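# Raise the ball off its ring and hold it

## Task

Raise the ball so it sits at least one four-finger width (a person's hand breadth across four fingers) above the height it had resting on its ring, and keep it there in a firm, motionless grip. When the result is checked, no hand motor may show the word moving in hand_state; any other state word (goal, blocked, overload) is treated as at rest.

## Robot and tools

Robot: one six-joint arm (shoulder pan, shoulder lift, elbow, wrist 1, wrist 2, wrist 3) carrying a right hand with sixteen motors: index, middle and ring fingers with four hinges each, plus a four-hinge thumb. The wrist joints are weak: about 12.5 N m of spare push, with contact load limits near 20-22 N m. A held ball's weight counts toward those limits.

Frames. Scene frame: origin on the table top directly under the arm's base, +z up, +y to the left when looking along +x. The base sits at (0, 0, +0.053) m. Poses, velocities and targets in results are in the scene frame; end_effector_position is in metres, orientation as end_effector_quat_wxyz. Hand point axes: +z runs along the straight fingers toward the tips, +x across the palm away from the thumb, +y out of the palm's face (palm at y = -0.062 m). Bending fingertips first swing toward +y. A fixed mast near the wrist on the palm side (x +0.05 to +0.10, z -0.16 to -0.11, reaching y = +0.06 m) can strike things.

Row format (used by execute_actions and move): one list of 24 numbers, each in [-1, 1]. Order: dx, dy, dz, rx, ry, rz, then index_mcp, index_abd, index_pip, index_dip, middle_mcp, middle_abd, middle_pip, middle_dip, ring_mcp, ring_abd, ring_pip, ring_dip, thumb_cmc, thumb_axl, thumb_mcp, thumb_ipl, current_limit, speed.
- dx..rz are an offset, not a pose. They are measured from the Hand target as it stood when the action or move began, along the scene frame's axes. 1.0 equals 0.6 m of travel or 180 degrees of rotation. rx, ry, rz form a single rotation vector turning about the Hand target position. Sending the same offset again moves further. Within one action, every row counts from that same starting target, not from the row before it.
- The sixteen hinge numbers are absolute goal angles, spread linearly between each hinge's two stops. Values where the hinge is straight: _mcp +0.75, _abd 0.00, _pip +0.58, _dip +0.70, thumb_cmc +0.71, thumb_axl +0.68, thumb_mcp +0.23, thumb_ipl +0.17. Going toward -1 curls fingers toward the palm; _abd toward -1 swings a finger away from the thumb; thumb_cmc toward -1 brings the thumb around in front of the palm.
- current_limit: -1 maps to 0 mA and +1 to 550 mA, floor 11 mA. speed: hinge set-points travel at (speed + 1)/2 of 8.5 rad/s. Starting values: current_limit +0.4, speed -0.6. Settings persist until changed. To keep the hand unchanged, resend the last sixteen hinge numbers plus current_limit and speed. At a scene's start, read a result first and copy what it shows.

execute_actions(actions, cameras): actions is a list of actions; each action is a list of up to 15 rows. Each row is one 1/30 s step, and a short action repeats its final row to fill all 15 steps. An empty list returns the state plus images. cameras takes names from cam_high, cam_low, cam_wrist, or ["all"].

move(target, speed, blend, stop_force, zero, blocking, cameras): sends the hand point along a straight line toward target. target is one 24-number row, or a list of up to 15 rows. Every offset in the list counts from the same Hand target. speed is in m/s (0.002 to 3.6, default 0.25); turns are capped at twice that value in rad/s. blend is in metres per corner; 0 means a full stop at each target. stop_force is in N (3 to 120): the move halts once the wrist sensor reads that much push against the direction of travel. zero (default true) re-zeroes the sensor before the move. blocking=false returns after 0.5 s and cannot be combined with stop_force. Leave stop_force out when backing away from a contact. The result adds a move: line whose word is done (settled within 3 mm and 2 degrees), off_target, moving, held or fault, along with which limits acted.

wait(seconds 0-10), stop() to brake a running move, zoom_image(camera, region [x0, y0, x1, y1] in pixels, at most 504 wide and high), zero_wrist_force(), finished_scene(scene).

Results: Hand target (the last commanded pose after clipping; offsets count from this), the hand point pose and velocities, joint positions and torques, Wrist force and Wrist torque in the end effector's own axes, and the hand lines. hand_goal holds the written goals. hand_measured holds the actual hinge positions on the same scale. hand_current_ma is positive when pushing toward -1. hand_state gives one word per motor: moving, goal, blocked or overload. A finger only presses while its goal lies past the object's surface. Cameras: cam_high 896x504, cam_low 896x504, cam_wrist 672x504 (fisheye).

Cautions. Each control step, the commanded orientation is clipped to within 32 degrees of the measured one. The hand point often stops short of the target; send the remaining gap as a further offset. A net outside force around 150 N (plus or minus 25), or contact torque at a joint limit, triggers a 10 s fault stop. The arm is stiff, so aiming even slightly beyond a firm contact can fault it. Touch things slowly. A motor held at 495 mA or more for 5 s shuts down for 10 s. Motors heat up under load or when the arm is stretched out: MOTOR HOT appears at 70 °C and the brakes lock at 85 °C. Avoid paths that pass near the base. Do not drop, slam or fling the ball, and never let it leave the table. Loose objects may get nudged now and then. Before finishing, make sure every hand motor has stopped moving.

Each tool is called after "Request:" as name(argument=value, ...) on one line, values as JSON.

## Session

Request:
execute_actions(actions=[])

Scene clock: 0.00 s.
end_effector_position=(+0.2264, -0.2327, +0.2458) hand_goal=(+0.754, +0.000, +0.576, +0.696, +0.754, +0.000, +0.576, +0.696, +0.754, +0.000, +0.576, +0.696, +0.714, +0.678, +0.226, +0.168) hand_measured=(+0.754, +0.000, +0.576, +0.696, +0.754, +0.000, +0.576, +0.696, +0.754, +0.000, +0.576, +0.696, +0.714, +0.678, +0.226, +0.168) hand_current_ma=(+0, +0, +0, +0, +0, +0, +0, +0, +0, +0, +0, +0, +0, +0, +0, +0) hand_state=(goal, goal, goal, goal, goal, goal, goal, goal, goal, goal, goal, goal, goal, goal, goal, goal) hand_current_limit=0.40 hand_speed=-0.60 end_effector_quat_wxyz=(-0.231, +0.032, +0.972, +0.016)
Joint positions: [-1.078 -1.64 2.048 -1.716 -1.975 3.72]
Joint velocities: within noise
Joint torques (N m): no reading
Motor temperatures (°C): [31 29 29 39 39 40]
Wrist force (N): no reading
Wrist torque (N m): no reading
Wrist force, peak (N): no reading
Hand target: +0.2264, -0.2327, +0.2458; -0.231, +0.032, +0.972, +0.016

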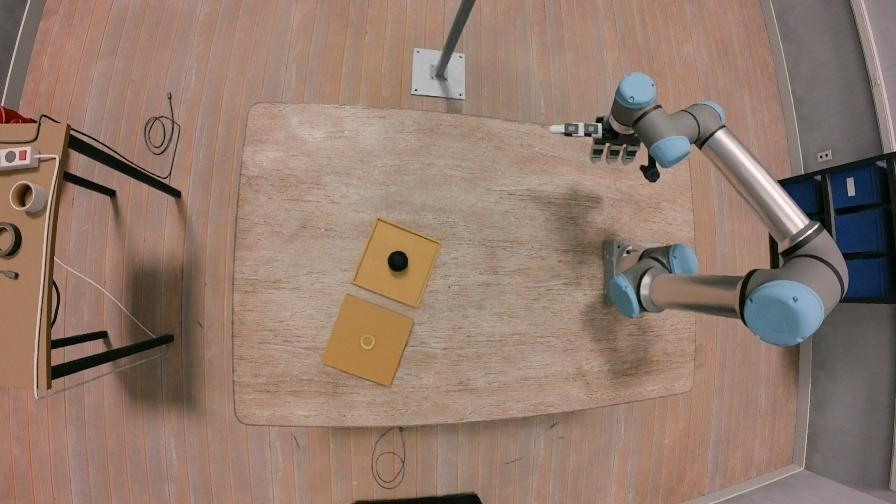

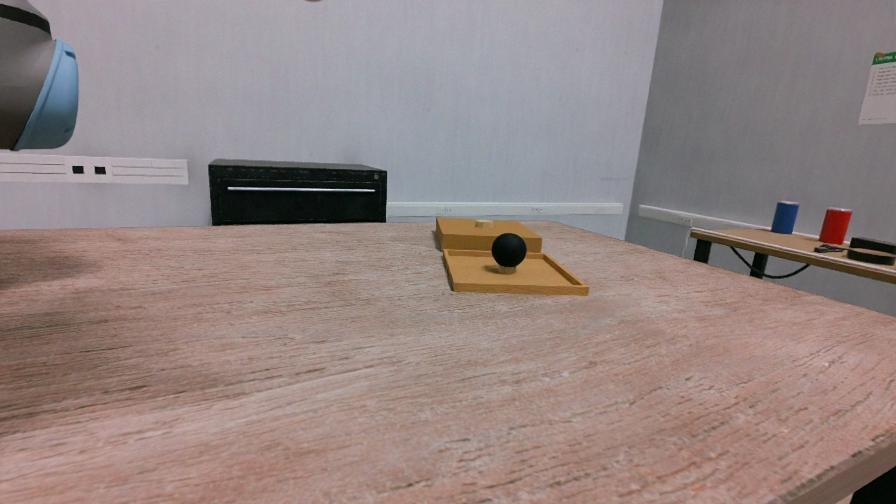

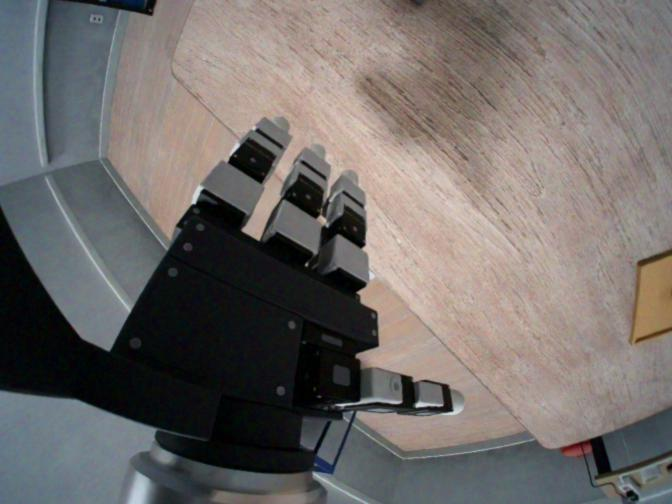

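Request:
move(target=[0.81,0.363,-0.043,-0.2224,-0.4133,0.5274,0.616,-0.083,0.139,0.261,0.616,0.083,0.139,0.261,0.754,0,0.576,0.696,-0.686,0.677,0.112,-0.103,0.4,-0.6], cameras=["all"], speed=0.4)

Scene clock: 44.93 s.
end_effector_position=(+0.7123, -0.0148, +0.2201) hand_goal=(+0.616, -0.082, +0.140, +0.262, +0.616, +0.084, +0.140, +0.262, +0.754, +0.000, +0.576, +0.696, -0.686, +0.678, +0.112, -0.102) hand_measured=(+0.596, -0.068, +0.146, +0.272, +0.594, +0.074, +0.146, +0.274, +0.730, +0.000, +0.576, +0.696, -0.678, +0.678, +0.106, -0.096) hand_current_ma=(-4, +1, +1, +1, -5, -1, +1, +2, -6, +0, +0, +0, +1, +0, -1, +1) hand_state=(goal, goal, goal, goal, blocked, goal, goal, goal, blocked, goal, goal, goal, goal, goal, goal, goal) hand_current_limit=0.40 hand_speed=-0.60 end_effector_quat_wxyz=(-0.405, +0.579, -0.580, +0.404)
Joint positions: [-0.284 -1.022 1.884 -3.622 -1.274 3.019]
Joint torques (N m): [-8.33 -28.01 -17.59 -3.56 1.61 -1.48]
Wrist force (N): [-0.8 0.0 0.8]
Wrist torque (N m): [-0.20 0.12 0.07]
Wrist force, peak (N): [-1.6 -0.1 1.8]
Hand target: +0.7124, -0.0149, +0.2200; -0.405, +0.579, -0.580, +0.404
Off the commanded pose: 0.000 m, 0 deg.
move: done
camera_calibration:
cam_wrist: T_world_to_cam=[[-0.168932, 0.771476, -0.613423, 0.308547], [-0.509945, 0.464183, 0.724218, 0.163378], [0.843456, 0.435155, 0.314995, -0.544086], [0, 0, 0, 1]] pos_world=[0.59435, -0.0771119, 0.242332]

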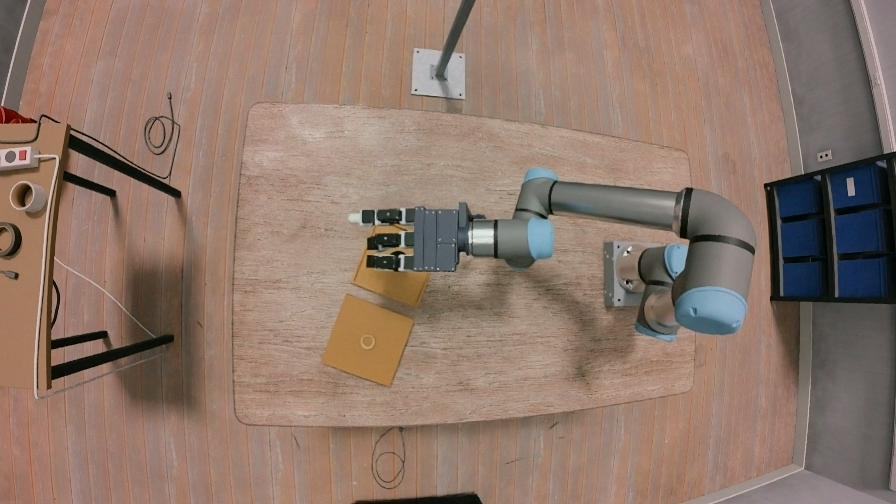

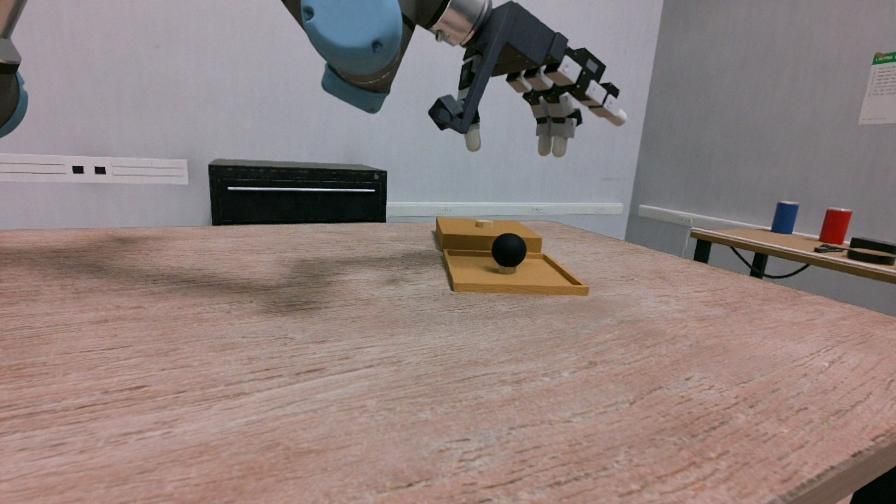

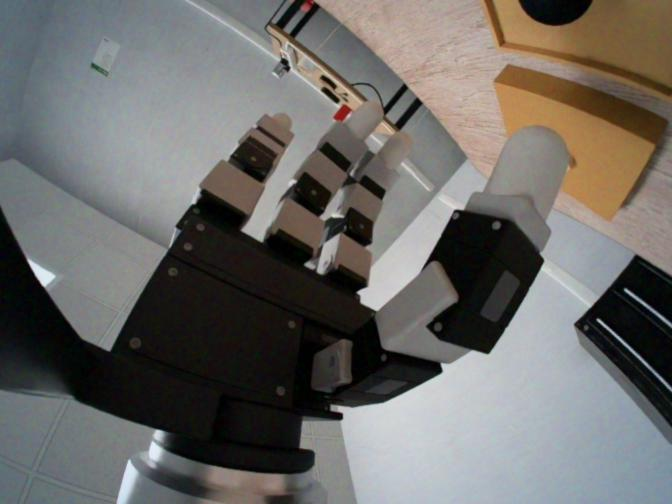

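Request:
move(target=[0.033,0.017,-0.175,0,0,0,0.616,-0.083,0.139,0.261,0.616,0.083,0.139,0.261,0.754,0,0.576,0.696,-0.686,0.677,0.112,-0.103,0.4,-0.6], cameras=["all"])

Request:
zoom_image(camera="cam_low", region=[420, 170, 640, 310])

Request:
zoom_image(camera="cam_wrist", region=[300, 0, 672, 300])

Scene clock: 56.60 s.
end_effector_position=(+0.7322, -0.0046, +0.1152) hand_goal=(+0.616, -0.082, +0.140, +0.262, +0.616, +0.084, +0.140, +0.262, +0.754, +0.000, +0.576, +0.696, -0.686, +0.678, +0.112, -0.102) hand_measured=(+0.592, -0.068, +0.146, +0.272, +0.588, +0.074, +0.146, +0.274, +0.724, +0.000, +0.576, +0.696, -0.678, +0.678, +0.106, -0.096) hand_current_ma=(-6, +1, +1, +1, -7, -1, +1, +2, -8, +0, +0, +0, +1, +0, -1, +1) hand_state=(blocked, goal, goal, goal, blocked, goal, goal, goal, blocked, goal, goal, goal, goal, goal, goal, goal) hand_current_limit=0.40 hand_speed=-0.60 end_effector_quat_wxyz=(-0.405, +0.579, -0.580, +0.404)
Joint positions: [-0.256 -0.783 1.834 -3.814 -1.3 3.03]
Joint torques (N m): [-9.23 -33.53 -3.61 -3.27 1.78 -1.46]
Wrist force (N): [-1.0 0.5 0.6]
Wrist torque (N m): [-0.14 0.13 -0.12]
Wrist force, peak (N): [-1.1 2.9 1.8]
Hand target: +0.7322, -0.0047, +0.1150; -0.405, +0.579, -0.580, +0.404
Off the commanded pose: 0.000 m, 0 deg.
move: done
camera_calibration:
cam_wrist: T_world_to_cam=[[-0.16897, 0.771431, -0.613468, 0.239718], [-0.510237, 0.464061, 0.724089, 0.24495], [0.843272, 0.435363, 0.3152, -0.532167], [0, 0, 0, 1]] pos_world=[0.614249, -0.0669114, 0.137433]

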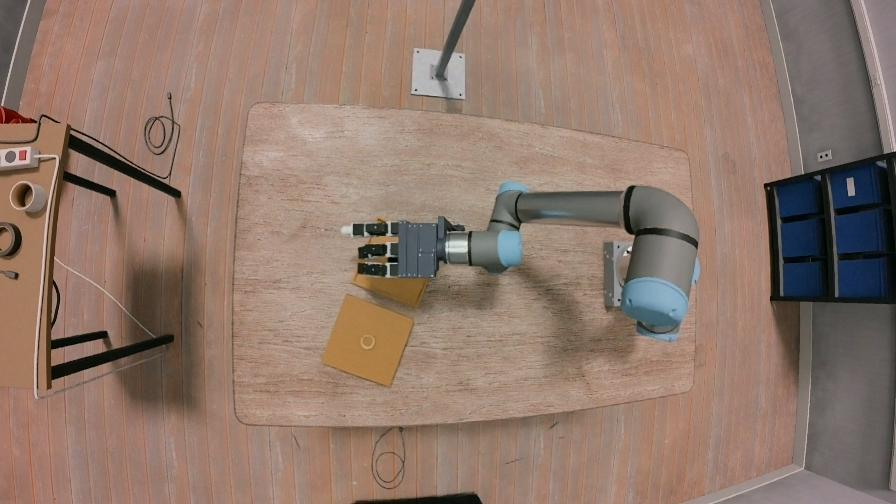

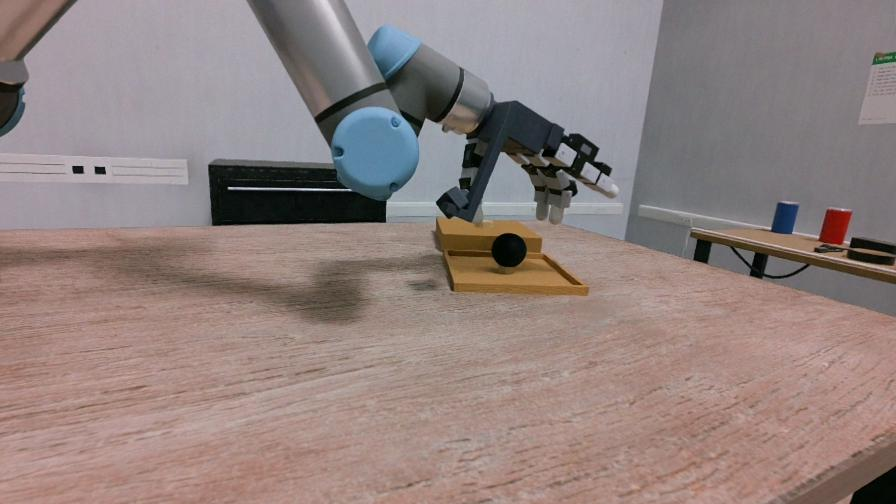

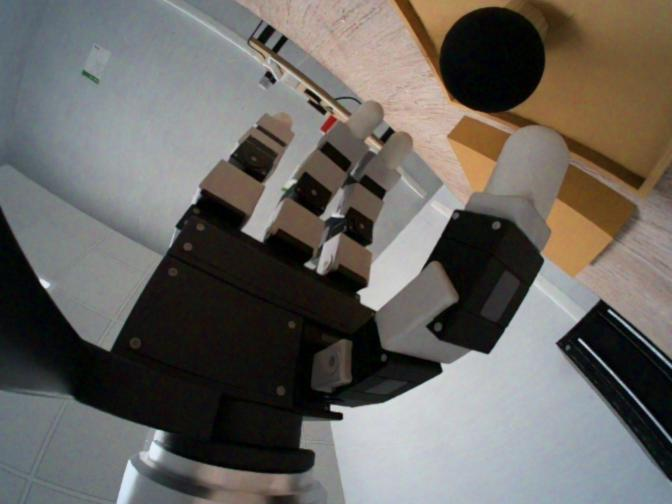

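Scaled by 2.291 from the camera's 896x504 image, which has a finer 1280x720 frame.

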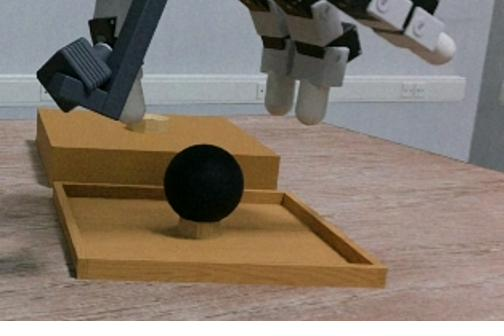

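Scaled by 1.355 from the camera's 672x504 image, which has a finer 960x720 frame.

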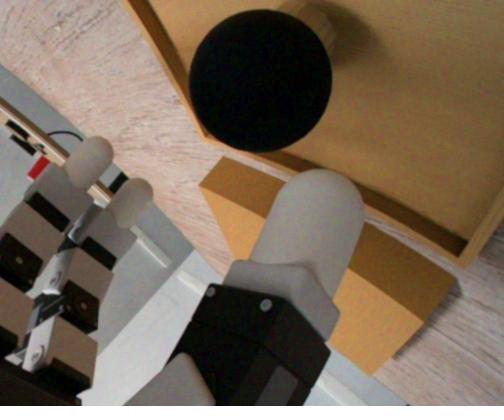

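Request:
move(target=[0.0,-0.002,-0.0917,0,0,0,0.616,-0.083,0.139,0.261,0.616,0.083,0.139,0.261,0.754,0,0.576,0.696,-0.686,0.677,0.112,-0.103,0.4,-0.6], cameras=["cam_low","cam_wrist"], speed=0.1, stop_force=6)

Request:
zoom_image(camera="cam_low", region=[420, 170, 640, 310])

Request:
move(target=[0,0,0,0,0,0,0.205,-0.083,0.139,0.261,0.205,0.083,0.139,0.261,0.754,0,0.576,0.696,-0.686,0.677,-0.281,-0.21,0.4,-0.8], cameras=["cam_low","cam_wrist"])

Request:
zoom_image(camera="cam_low", region=[420, 170, 640, 310])

Scene clock: 65.77 s.
end_effector_position=(+0.7322, -0.0059, +0.0600) hand_goal=(+0.616, -0.082, +0.140, +0.262, +0.616, +0.084, +0.140, +0.262, +0.754, +0.000, +0.576, +0.696, -0.686, +0.678, +0.112, -0.102) hand_measured=(+0.592, -0.068, +0.146, +0.272, +0.588, +0.074, +0.146, +0.274, +0.724, +0.000, +0.576, +0.696, -0.678, +0.678, +0.106, -0.096) hand_current_ma=(-6, +1, +1, +1, -7, -1, +1, +2, -8, +0, +0, +0, +1, +0, -1, +1) hand_state=(blocked, goal, goal, goal, blocked, goal, goal, goal, blocked, goal, goal, goal, goal, goal, goal, goal) hand_current_limit=0.40 hand_speed=-0.60 end_effector_quat_wxyz=(-0.405, +0.579, -0.580, +0.404)
Joint positions: [-0.26 -0.664 1.813 -3.912 -1.297 3.029]
Joint torques (N m): [8.66 -33.65 -0.3 -3.38 -1.58 1.25]
Wrist force (N): [-0.8 0.7 0.9]
Wrist torque (N m): [-0.12 0.09 -0.09]
Wrist force, peak (N): [-0.5 1.8 1.1]
Hand target: +0.7322, -0.0059, +0.0600; -0.405, +0.579, -0.580, +0.404
Off the commanded pose: 0.000 m, 0 deg.
move: done
camera_calibration:
cam_wrist: T_world_to_cam=[[-0.168976, 0.771384, -0.613526, 0.206924], [-0.510144, 0.464161, 0.724091, 0.2854], [0.843327, 0.435341, 0.315084, -0.51426], [0, 0, 0, 1]] pos_world=[0.61425, -0.0682112, 0.0823327]
Images, in order (width x height): cam_low 896x504, cam_wrist 672x504.

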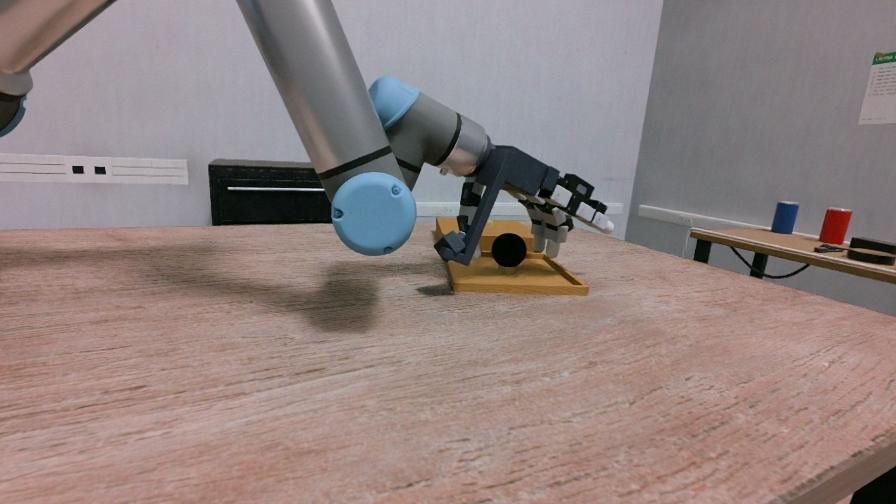

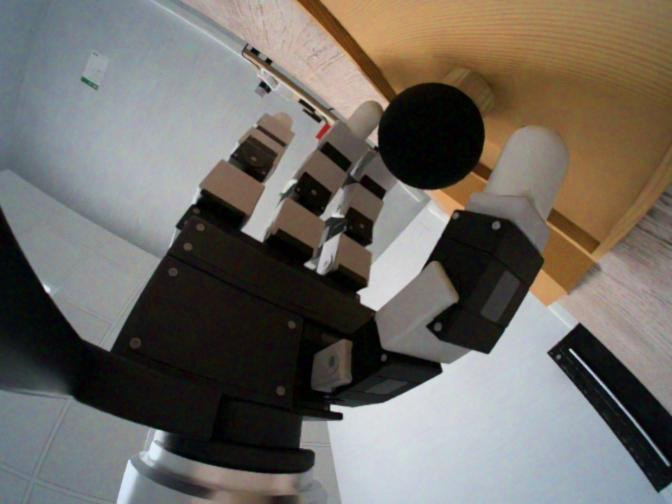

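Scaled by 2.291 from the camera's 896x504 image, which has a finer 1280x720 frame.

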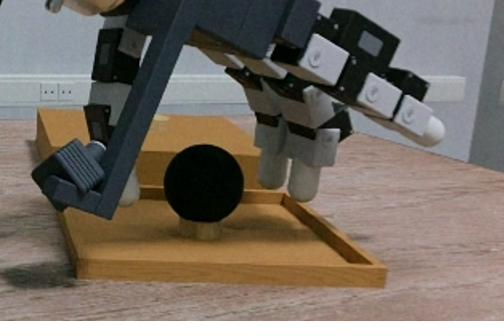

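Scene clock: 66.67 s.
end_effector_position=(+0.7322, -0.0059, +0.0600) hand_goal=(+0.206, -0.082, +0.140, +0.262, +0.206, +0.084, +0.140, +0.262, +0.754, +0.000, +0.576, +0.696, -0.686, +0.678, -0.280, -0.210) hand_measured=(+0.280, -0.068, +0.156, +0.272, +0.300, +0.070, +0.160, +0.276, +0.724, +0.000, +0.576, +0.696, -0.676, +0.678, -0.068, -0.176) hand_current_ma=(+29, +1, +3, +1, +40, -1, +4, +2, -8, +0, +0, +0, +2, +0, +174, +14) hand_state=(blocked, goal, goal, goal, blocked, goal, goal, goal, blocked, goal, goal, goal, goal, goal, blocked, blocked) hand_current_limit=0.40 hand_speed=-0.80 end_effector_quat_wxyz=(-0.405, +0.579, -0.580, +0.404)
Joint positions: [-0.26 -0.664 1.813 -3.912 -1.297 3.029]
Joint torques (N m): [8.31 -31.76 -2.34 -3.37 -1.34 1.13]
Wrist force (N): [-0.8 -1.4 -1.2]
Wrist torque (N m): [-0.18 0.11 -0.13]
Wrist force, peak (N): [-1.1 -1.4 -1.6]
Hand target: +0.7322, -0.0059, +0.0600; -0.405, +0.579, -0.580, +0.404
Off the commanded pose: 0.000 m, 0 deg.
move: done
camera_calibration:
cam_wrist: T_world_to_cam=[[-0.169015, 0.771419, -0.61347, 0.206946], [-0.51013, 0.464102, 0.724138, 0.285384], [0.843327, 0.43534, 0.315084, -0.51426], [0, 0, 0, 1]] pos_world=[0.61425, -0.0682114, 0.0823326]
Images, in order (width x height): cam_low 896x504, cam_wrist 672x504.

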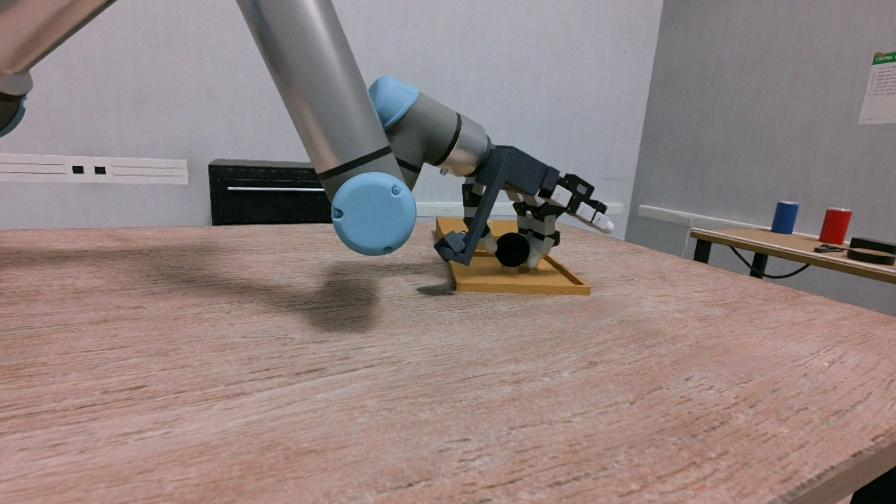

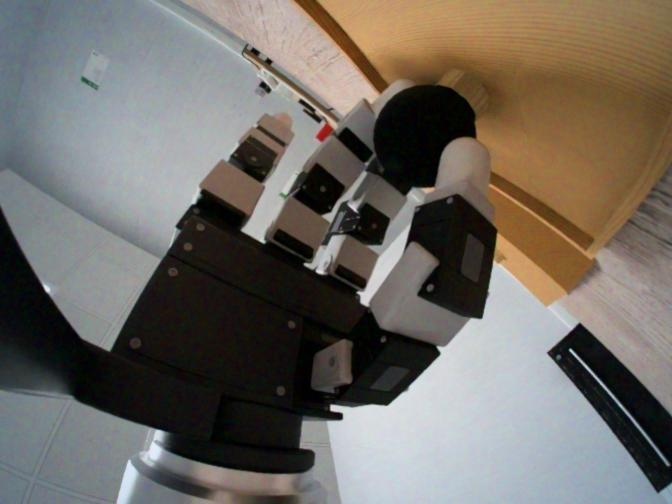

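Scaled by 2.291 from the camera's 896x504 image, which has a finer 1280x720 frame.

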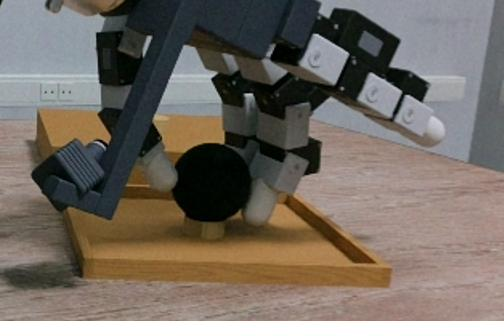

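Request:
move(target=[0,0,0.0,0,0,0,0.08,-0.083,0.1,0.2,0.08,0.083,0.1,0.2,0.754,0,0.576,0.696,-0.686,0.677,-0.32,-0.25,0.4,-0.6], cameras=["cam_low"])

Request:
move(target=[0,0,0.2,0,0,0,0.08,-0.083,0.1,0.2,0.08,0.083,0.1,0.2,0.754,0,0.576,0.696,-0.686,0.677,-0.32,-0.25,0.4,-0.6], cameras=["cam_low","cam_wrist"], speed=0.15)

Scene clock: 71.13 s.
end_effector_position=(+0.7322, -0.0059, +0.0600) hand_goal=(+0.080, -0.082, +0.100, +0.200, +0.080, +0.084, +0.100, +0.200, +0.754, +0.000, +0.576, +0.696, -0.686, +0.678, -0.320, -0.250) hand_measured=(+0.272, -0.068, +0.166, +0.246, +0.296, +0.070, +0.166, +0.262, +0.724, +0.000, +0.576, +0.696, -0.674, +0.680, -0.068, -0.174) hand_current_ma=(+113, +1, +22, +14, +133, -1, +22, +21, -8, +0, +0, +0, +2, +0, +220, +41) hand_state=(blocked, goal, blocked, blocked, blocked, goal, blocked, blocked, blocked, goal, goal, goal, goal, goal, blocked, blocked) hand_current_limit=0.40 hand_speed=-0.60 end_effector_quat_wxyz=(-0.405, +0.579, -0.580, +0.404)
Joint positions: [-0.26 -0.664 1.813 -3.912 -1.297 3.029]
Joint torques (N m): [8 -31.56 -10.44 -3.41 -1.43 1.23]
Wrist force (N): [-1.0 -1.1 -0.3]
Wrist torque (N m): [-0.14 0.13 -0.13]
Wrist force, peak (N): [-1.2 -1.8 -1.6]
Hand target: +0.7322, -0.0059, +0.0600; -0.405, +0.579, -0.580, +0.404
Off the commanded pose: 0.000 m, 0 deg.
move: done
Images, in order (width x height): cam_low 896x504.

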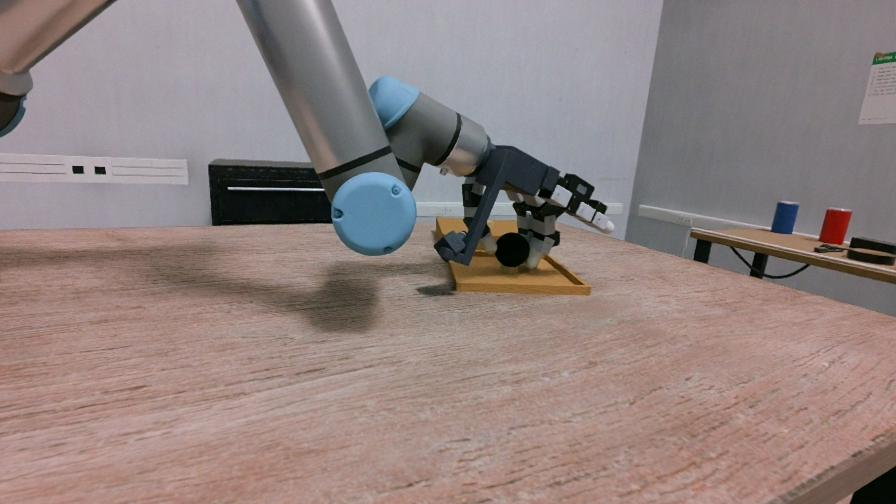

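Scene clock: 72.40 s.
end_effector_position=(+0.7322, -0.0059, +0.1800) hand_goal=(+0.080, -0.082, +0.100, +0.200, +0.080, +0.084, +0.100, +0.200, +0.754, +0.000, +0.576, +0.696, -0.686, +0.678, -0.320, -0.250) hand_measured=(+0.270, -0.068, +0.172, +0.246, +0.286, +0.068, +0.176, +0.262, +0.724, +0.000, +0.576, +0.696, -0.670, +0.684, -0.068, -0.172) hand_current_ma=(+111, +1, +26, +14, +124, -2, +27, +21, -8, +0, +0, +0, +3, +1, +220, +43) hand_state=(blocked, goal, blocked, blocked, blocked, goal, blocked, blocked, blocked, goal, goal, goal, goal, goal, blocked, blocked) hand_current_limit=0.40 hand_speed=-0.60 end_effector_quat_wxyz=(-0.405, +0.579, -0.580, +0.405)
Joint positions: [-0.257 -0.914 1.835 -3.684 -1.299 3.03]
Joint torques (N m): [2.84 -47.68 -15.97 -1.38 -0.65 -1.37]
Wrist force (N): [-1.1 1.2 0.8]
Wrist torque (N m): [-0.12 0.15 -0.14]
Wrist force, peak (N): [-1.1 3.6 2.0]
Hand target: +0.7322, -0.0059, +0.1800; -0.405, +0.579, -0.580, +0.404
Off the commanded pose: 0.000 m, 0 deg.
move: done
camera_calibration:
cam_wrist: T_world_to_cam=[[-0.168899, 0.771367, -0.613569, 0.280446], [-0.510261, 0.464168, 0.724004, 0.198671], [0.843271, 0.435364, 0.315201, -0.552026], [0, 0, 0, 1]] pos_world=[0.614249, -0.068211, 0.202233]
Images, in order (width x height): cam_low 896x504, cam_wrist 672x504.

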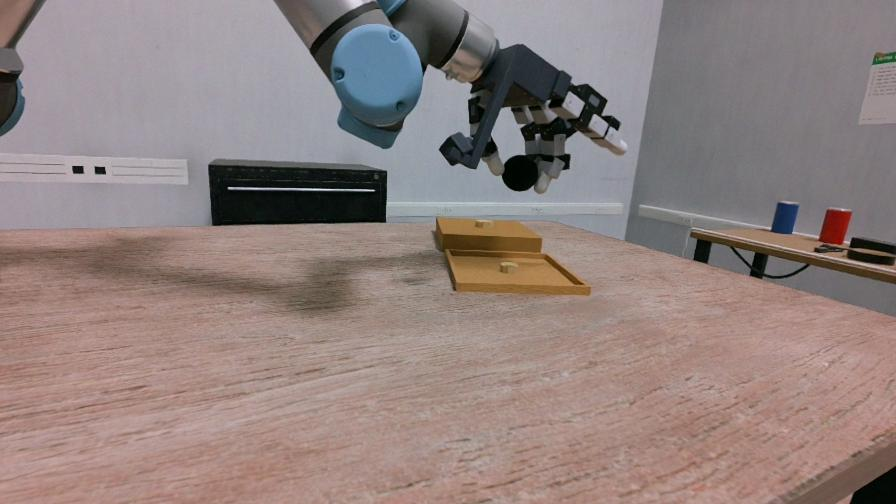

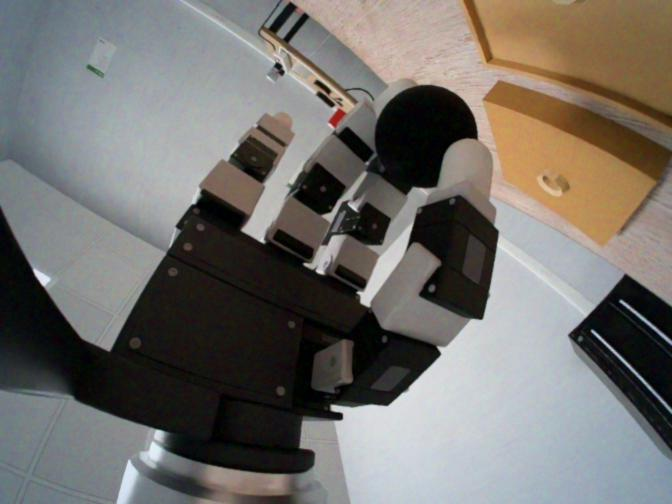

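Excellent.

Request:
finished_scene(scene=1)

The scene is finished: the task was done.


## Next scene

The same job, from a new start.

Request:
execute_actions(actions=[])

Nothing of this call was run. Scene 2 begins with your next reply.

Request:
execute_actions(actions=[])

Request:
zoom_image(camera="cam_high", region=[230, 160, 482, 430])

Scene clock: 0.00 s.
end_effector_position=(+0.2005, +0.1125, +0.2452) hand_goal=(+0.754, +0.000, +0.576, +0.696, +0.754, +0.000, +0.576, +0.696, +0.754, +0.000, +0.576, +0.696, +0.714, +0.678, +0.226, +0.168) hand_measured=(+0.754, +0.000, +0.576, +0.696, +0.754, +0.000, +0.576, +0.696, +0.754, +0.000, +0.576, +0.696, +0.714, +0.678, +0.226, +0.168) hand_current_ma=(+0, +0, +0, +0, +0, +0, +0, +0, +0, +0, +0, +0, +0, +0, +0, +0) hand_state=(goal, goal, goal, goal, goal, goal, goal, goal, goal, goal, goal, goal, goal, goal, goal, goal) hand_current_limit=0.40 hand_speed=-0.60 end_effector_quat_wxyz=(+0.185, +0.956, +0.221, +0.050)
Joint positions: [0.659 -1.981 2.447 -1.971 -1.951 1.749]
Joint velocities: within noise
Joint torques (N m): no reading
Motor temperatures (°C): [31 29 28 39 38 39]
Wrist force (N): no reading
Wrist torque (N m): no reading
Wrist force, peak (N): no reading
Hand target: +0.2005, +0.1125, +0.2452; +0.185, +0.956, +0.221, +0.050
camera_calibration:
cam_wrist: T_world_to_cam=[[-0.425606, -0.887255, 0.177872, 0.183319], [-0.75008, 0.455859, 0.479138, -0.0657599], [-0.506202, 0.0705059, -0.859528, 0.423867], [0, 0, 0, 1]] pos_world=[0.243259, 0.162743, 0.363227]

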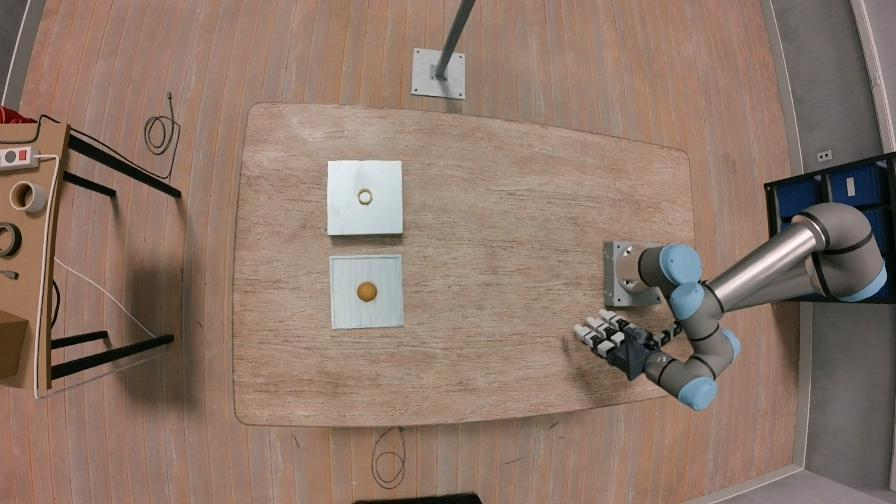

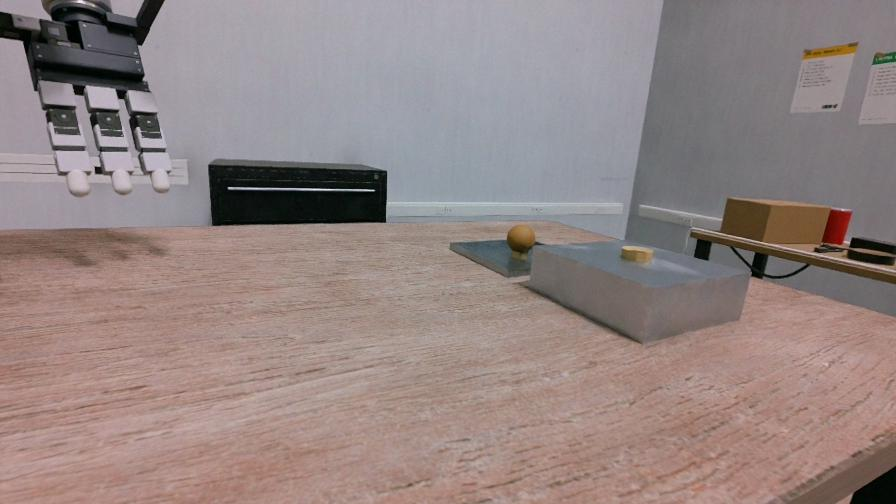

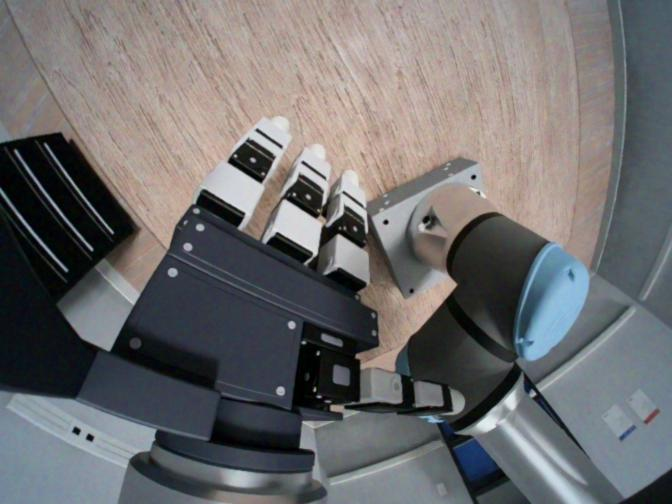

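Scaled by 1.867 from the camera's 896x504 image, which has a finer 1280x720 frame.

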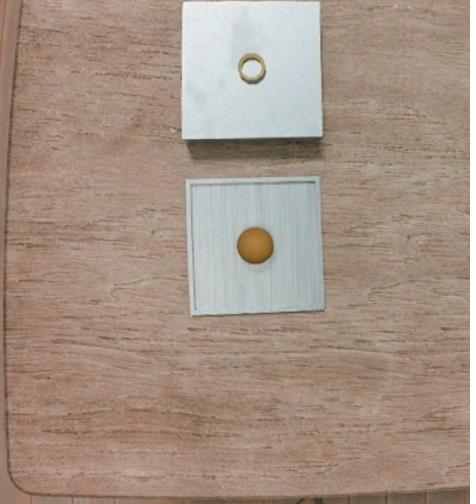

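Request:
move(target=[0.9,-0.0675,-0.109,0.501,-0.308,-0.4787,0.616,-0.083,0.139,0.261,0.616,0.083,0.139,0.261,0.754,0,0.576,0.696,-0.686,0.677,0.112,-0.103,0.4,-0.4], speed=0.6)

Request:
move(target=[0.119,0,-0.1,0,0,0,0.616,-0.083,0.139,0.261,0.616,0.083,0.139,0.261,0.754,0,0.576,0.696,-0.686,0.677,0.112,-0.103,0.4,-0.4], cameras=["cam_low","cam_wrist"])

Request:
zoom_image(camera="cam_low", region=[420, 170, 640, 310])

Request:
zoom_image(camera="cam_wrist", region=[300, 0, 672, 300])

Scene clock: 15.77 s.
end_effector_position=(+0.7404, +0.0721, +0.1798) hand_goal=(+0.616, -0.082, +0.140, +0.262, +0.616, +0.084, +0.140, +0.262, +0.754, +0.000, +0.576, +0.696, -0.686, +0.678, +0.112, -0.102) hand_measured=(+0.596, -0.066, +0.146, +0.272, +0.594, +0.076, +0.146, +0.274, +0.730, +0.000, +0.576, +0.696, -0.670, +0.678, +0.106, -0.096) hand_current_ma=(-4, +2, +1, +1, -5, -1, +1, +2, -6, +0, +0, +0, +3, +0, -1, +1) hand_state=(goal, goal, goal, goal, blocked, goal, goal, goal, blocked, goal, goal, goal, goal, goal, goal, goal) hand_current_limit=0.40 hand_speed=-0.40 end_effector_quat_wxyz=(-0.405, +0.578, -0.579, +0.407)
Joint positions: [-0.112 -0.893 1.802 -3.687 -1.437 3.083]
Joint torques (N m): [-8.85 -33.48 -21.86 -2.91 -0.77 1.29]
Wrist force (N): [-1.0 0.8 0.9]
Wrist torque (N m): [-0.13 0.07 -0.01]
Wrist force, peak (N): [-1.3 0.6 2.1]
Hand target: +0.7405, +0.0720, +0.1798; -0.405, +0.578, -0.579, +0.407
Off the commanded pose: 0.000 m, 0 deg.
move: done

Scene clock: 16.67 s.
end_effector_position=(+0.8118, +0.0721, +0.1198) hand_goal=(+0.616, -0.082, +0.140, +0.262, +0.616, +0.084, +0.140, +0.262, +0.754, +0.000, +0.576, +0.696, -0.686, +0.678, +0.112, -0.102) hand_measured=(+0.596, -0.066, +0.146, +0.272, +0.592, +0.076, +0.146, +0.274, +0.728, +0.000, +0.576, +0.696, -0.672, +0.678, +0.106, -0.096) hand_current_ma=(-5, +2, +1, +1, -6, -1, +1, +2, -7, +0, +0, +0, +3, +0, -1, +1) hand_state=(blocked, goal, goal, goal, blocked, goal, goal, goal, blocked, goal, goal, goal, goal, goal, goal, goal) hand_current_limit=0.40 hand_speed=-0.40 end_effector_quat_wxyz=(-0.405, +0.578, -0.580, +0.407)
Joint positions: [-0.095 -0.674 1.561 -3.667 -1.452 3.089]
Joint torques (N m): [-8.6 -37.29 -27.42 -4.33 1.62 -1.28]
Wrist force (N): [-1.2 0.9 0.8]
Wrist torque (N m): [-0.13 0.09 -0.02]
Wrist force, peak (N): [-0.9 1.8 3.0]
Hand target: +0.8119, +0.0720, +0.1198; -0.405, +0.578, -0.579, +0.407
Off the commanded pose: 0.000 m, 0 deg.
move: done
camera_calibration:
cam_wrist: T_world_to_cam=[[-0.164504, 0.770823, -0.615442, 0.193577], [-0.512578, 0.466276, 0.721007, 0.248757], [0.842735, 0.434071, 0.318403, -0.633983], [0, 0, 0, 1]] pos_world=[0.693632, 0.0099907, 0.141642]
Images, in order (width x height): cam_low 896x504, cam_wrist 672x504.

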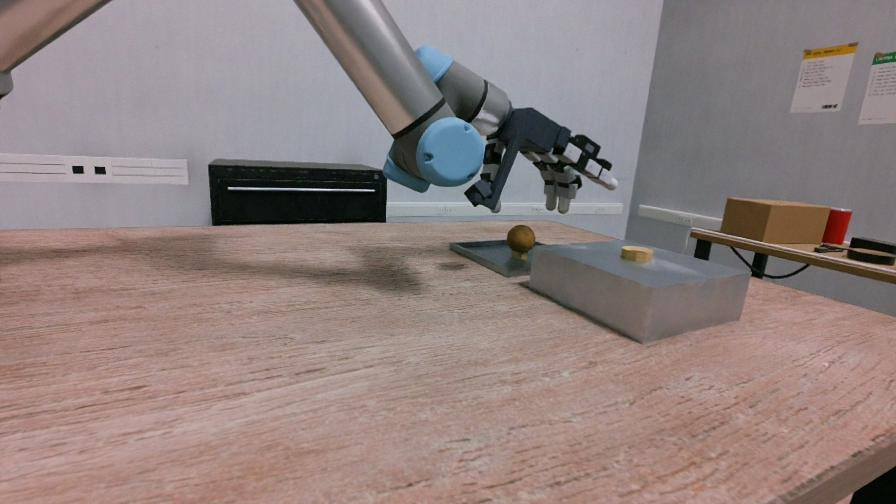

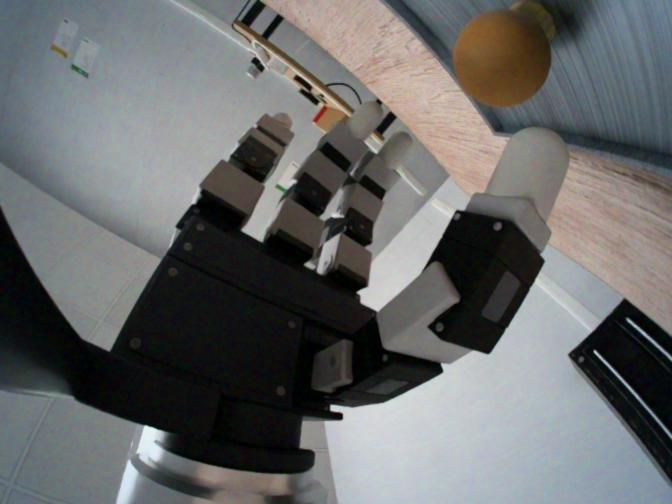

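Scaled by 2.291 from the camera's 896x504 image, which has a finer 1280x720 frame.

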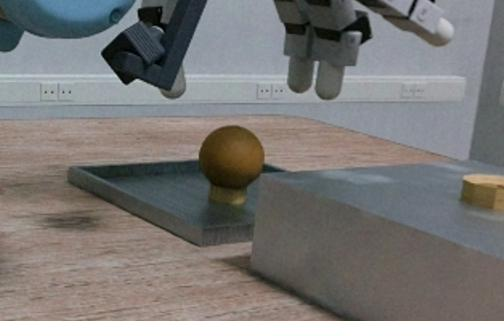

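Scaled by 1.355 from the camera's 672x504 image, which has a finer 960x720 frame.

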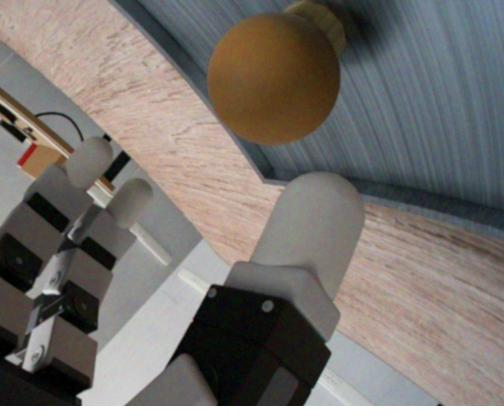

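Request:
move(target=[0.002,0.0015,-0.103,0,0,0,0.616,-0.083,0.139,0.261,0.616,0.083,0.139,0.261,0.754,0,0.576,0.696,-0.686,0.677,0.112,-0.103,0.4,-0.6], speed=0.12, stop_force=7)

Request:
move(target=[0,0,0,0,0,0,0.205,-0.083,0.139,0.261,0.205,0.083,0.139,0.261,0.754,0,0.576,0.696,-0.686,0.677,-0.281,-0.21,0.4,-0.8])

Request:
move(target=[0,0,0.0,0,0,0,0.08,-0.083,0.1,0.2,0.08,0.083,0.1,0.2,0.754,0,0.576,0.696,-0.686,0.677,-0.32,-0.25,0.4,-0.6], cameras=["cam_low","cam_wrist"])

Request:
zoom_image(camera="cam_low", region=[420, 170, 640, 310])

Scene clock: 26.80 s.
end_effector_position=(+0.8131, +0.0729, +0.0580) hand_goal=(+0.616, -0.082, +0.140, +0.262, +0.616, +0.084, +0.140, +0.262, +0.754, +0.000, +0.576, +0.696, -0.686, +0.678, +0.112, -0.102) hand_measured=(+0.594, -0.066, +0.146, +0.272, +0.590, +0.076, +0.146, +0.274, +0.726, +0.000, +0.576, +0.696, -0.672, +0.678, +0.106, -0.096) hand_current_ma=(-5, +2, +1, +1, -6, -1, +1, +2, -7, +0, +0, +0, +3, +0, -1, +1) hand_state=(blocked, goal, goal, goal, blocked, goal, goal, goal, blocked, goal, goal, goal, goal, goal, goal, goal) hand_current_limit=0.40 hand_speed=-0.60 end_effector_quat_wxyz=(-0.405, +0.578, -0.579, +0.407)
Joint positions: [-0.095 -0.556 1.533 -3.757 -1.453 3.09]
Joint torques (N m): [7.78 -39.66 -5.94 -3.37 -0.48 0.89]
Wrist force (N): [-1.3 0.9 0.8]
Wrist torque (N m): [-0.12 0.09 -0.03]
Wrist force, peak (N): [-1.4 2.2 1.6]
Hand target: +0.8131, +0.0729, +0.0580; -0.405, +0.578, -0.579, +0.407
Off the commanded pose: 0.000 m, 0 deg.
move: done

Scene clock: 27.67 s.
end_effector_position=(+0.8131, +0.0729, +0.0580) hand_goal=(+0.206, -0.082, +0.140, +0.262, +0.206, +0.084, +0.140, +0.262, +0.754, +0.000, +0.576, +0.696, -0.686, +0.678, -0.280, -0.210) hand_measured=(+0.278, -0.066, +0.156, +0.272, +0.288, +0.074, +0.160, +0.274, +0.726, +0.000, +0.576, +0.696, -0.672, +0.678, -0.084, -0.180) hand_current_ma=(+28, +2, +3, +1, +34, -1, +4, +2, -7, +0, +0, +0, +3, +0, +155, +11) hand_state=(blocked, goal, goal, goal, blocked, goal, goal, goal, blocked, goal, goal, goal, goal, goal, blocked, blocked) hand_current_limit=0.40 hand_speed=-0.80 end_effector_quat_wxyz=(-0.405, +0.578, -0.579, +0.407)
Joint positions: [-0.095 -0.556 1.533 -3.757 -1.453 3.09]
Joint torques (N m): [5.72 -39.45 -6.84 -3.38 0.41 0.5]
Wrist force (N): [-1.2 -1.0 -0.2]
Wrist torque (N m): [-0.25 0.07 -0.05]
Wrist force, peak (N): [-1.3 -0.8 -1.2]
Hand target: +0.8131, +0.0729, +0.0580; -0.405, +0.578, -0.579, +0.407
Off the commanded pose: 0.000 m, 0 deg.
move: done

Scene clock: 28.17 s.
end_effector_position=(+0.8131, +0.0729, +0.0580) hand_goal=(+0.080, -0.082, +0.100, +0.200, +0.080, +0.084, +0.100, +0.200, +0.754, +0.000, +0.576, +0.696, -0.686, +0.678, -0.320, -0.250) hand_measured=(+0.272, -0.066, +0.162, +0.242, +0.280, +0.066, +0.164, +0.264, +0.726, +0.000, +0.576, +0.696, -0.666, +0.686, -0.086, -0.178) hand_current_ma=(+112, +2, +21, +12, +120, -2, +21, +22, -7, +0, +0, +0, +4, +1, +200, +39) hand_state=(blocked, goal, blocked, blocked, blocked, goal, blocked, blocked, blocked, goal, goal, goal, goal, goal, blocked, blocked) hand_current_limit=0.40 hand_speed=-0.60 end_effector_quat_wxyz=(-0.405, +0.578, -0.579, +0.407)
Joint positions: [-0.095 -0.556 1.533 -3.757 -1.453 3.09]
Joint torques (N m): [5.81 -40.1 -7.04 -3.28 1.06 0.03]
Wrist force (N): [-1.1 -0.2 0.0]
Wrist torque (N m): [-0.16 0.09 -0.04]
Wrist force, peak (N): [-1.2 0.6 0.9]
Hand target: +0.8131, +0.0729, +0.0580; -0.405, +0.578, -0.579, +0.407
Off the commanded pose: 0.000 m, 0 deg.
move: done
camera_calibration:
cam_wrist: T_world_to_cam=[[-0.164369, 0.770792, -0.615518, 0.154913], [-0.512562, 0.466403, 0.720936, 0.293627], [0.842771, 0.433991, 0.318416, -0.615786], [0, 0, 0, 1]] pos_world=[0.694931, 0.0108908, 0.0797416]
Images, in order (width x height): cam_low 896x504, cam_wrist 672x504.

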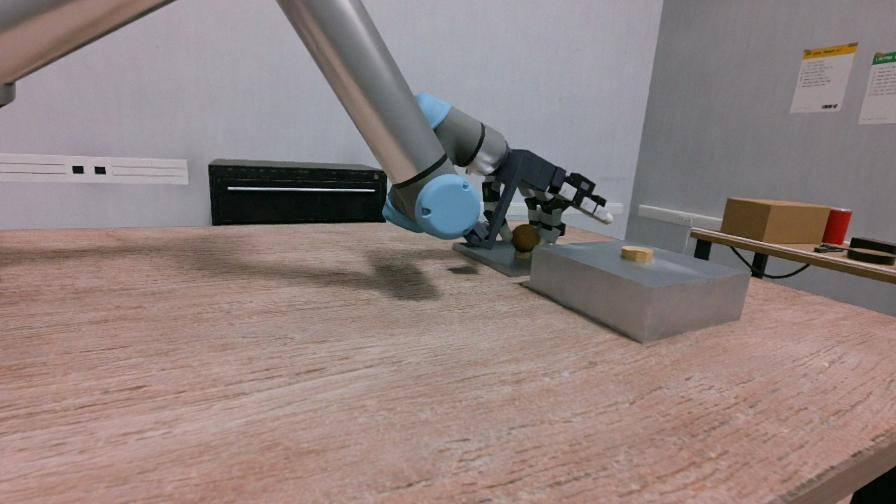

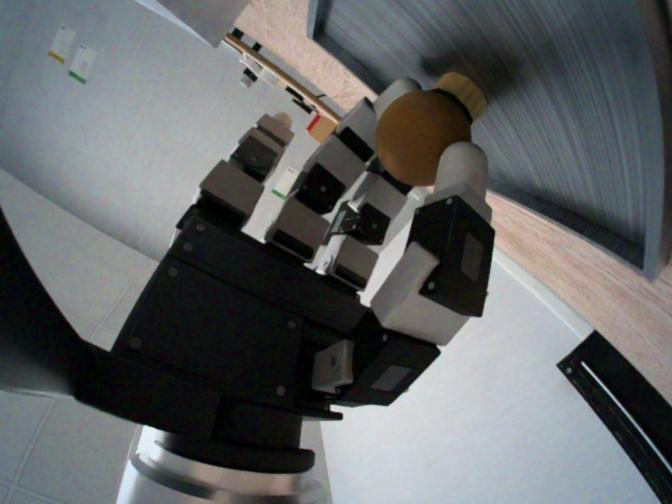

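Scaled by 2.291 from the camera's 896x504 image, which has a finer 1280x720 frame.

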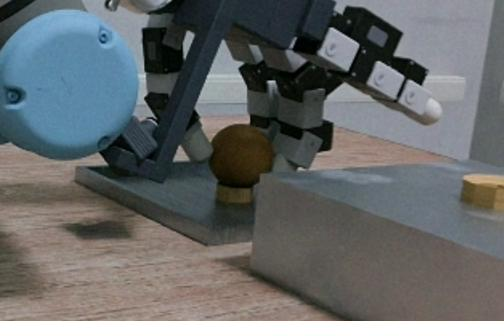

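Request:
move(target=[0,0,0.2,0,0,0,0.08,-0.083,0.1,0.2,0.08,0.083,0.1,0.2,0.754,0,0.576,0.696,-0.686,0.677,-0.32,-0.25,0.4,-0.6], cameras=["cam_low","cam_wrist"], speed=0.15)

Scene clock: 31.80 s.
end_effector_position=(+0.8131, +0.0729, +0.1779) hand_goal=(+0.080, -0.082, +0.100, +0.200, +0.080, +0.084, +0.100, +0.200, +0.754, +0.000, +0.576, +0.696, -0.686, +0.678, -0.320, -0.250) hand_measured=(+0.268, -0.066, +0.164, +0.242, +0.272, +0.060, +0.166, +0.264, +0.726, +0.000, +0.576, +0.696, -0.660, +0.692, -0.086, -0.172) hand_current_ma=(+109, +2, +21, +12, +113, -3, +22, +22, -7, +0, +0, +0, +6, +3, +200, +43) hand_state=(blocked, goal, blocked, blocked, blocked, blocked, blocked, blocked, blocked, goal, goal, goal, blocked, goal, blocked, blocked) hand_current_limit=0.40 hand_speed=-0.60 end_effector_quat_wxyz=(-0.406, +0.578, -0.579, +0.407)
Joint positions: [-0.093 -0.772 1.557 -3.565 -1.454 3.09]
Joint torques (N m): [4.45 -53.86 -19.96 -2.09 -0.96 -0.08]
Wrist force (N): [-1.2 1.3 1.3]
Wrist torque (N m): [-0.13 0.11 -0.03]
Wrist force, peak (N): [-1.1 3.2 1.4]
Hand target: +0.8131, +0.0729, +0.1780; -0.405, +0.578, -0.579, +0.407
Off the commanded pose: 0.000 m, 0 deg.
move: done
camera_calibration:
cam_wrist: T_world_to_cam=[[-0.164308, 0.770811, -0.615511, 0.228731], [-0.512626, 0.466385, 0.720902, 0.207166], [0.842744, 0.433977, 0.318507, -0.653994], [0, 0, 0, 1]] pos_world=[0.694931, 0.0108907, 0.199742]
Images, in order (width x height): cam_low 896x504, cam_wrist 672x504.

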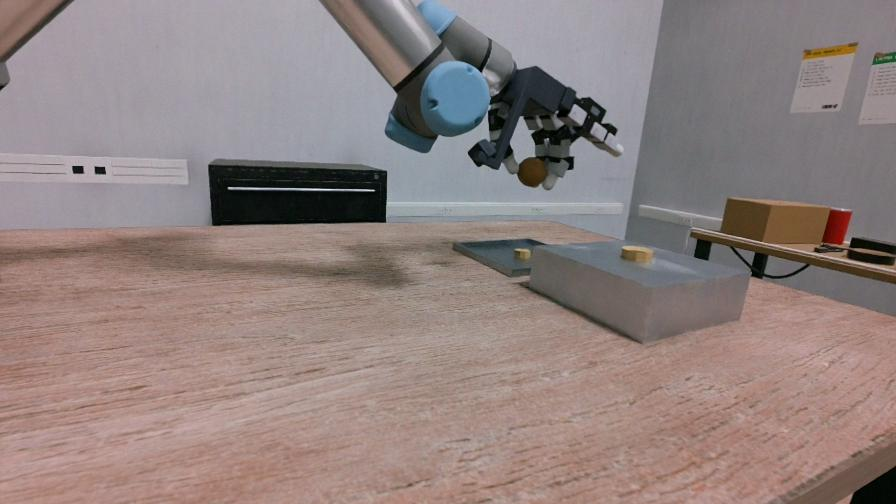

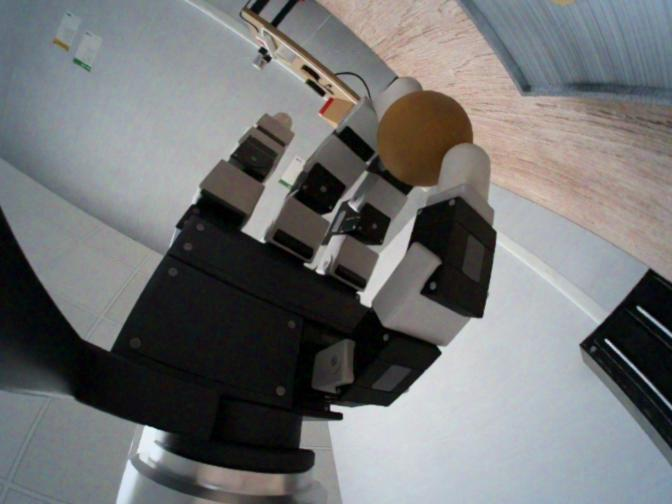

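Request:
finished_scene(scene=2)

The scene is finished: the task was done.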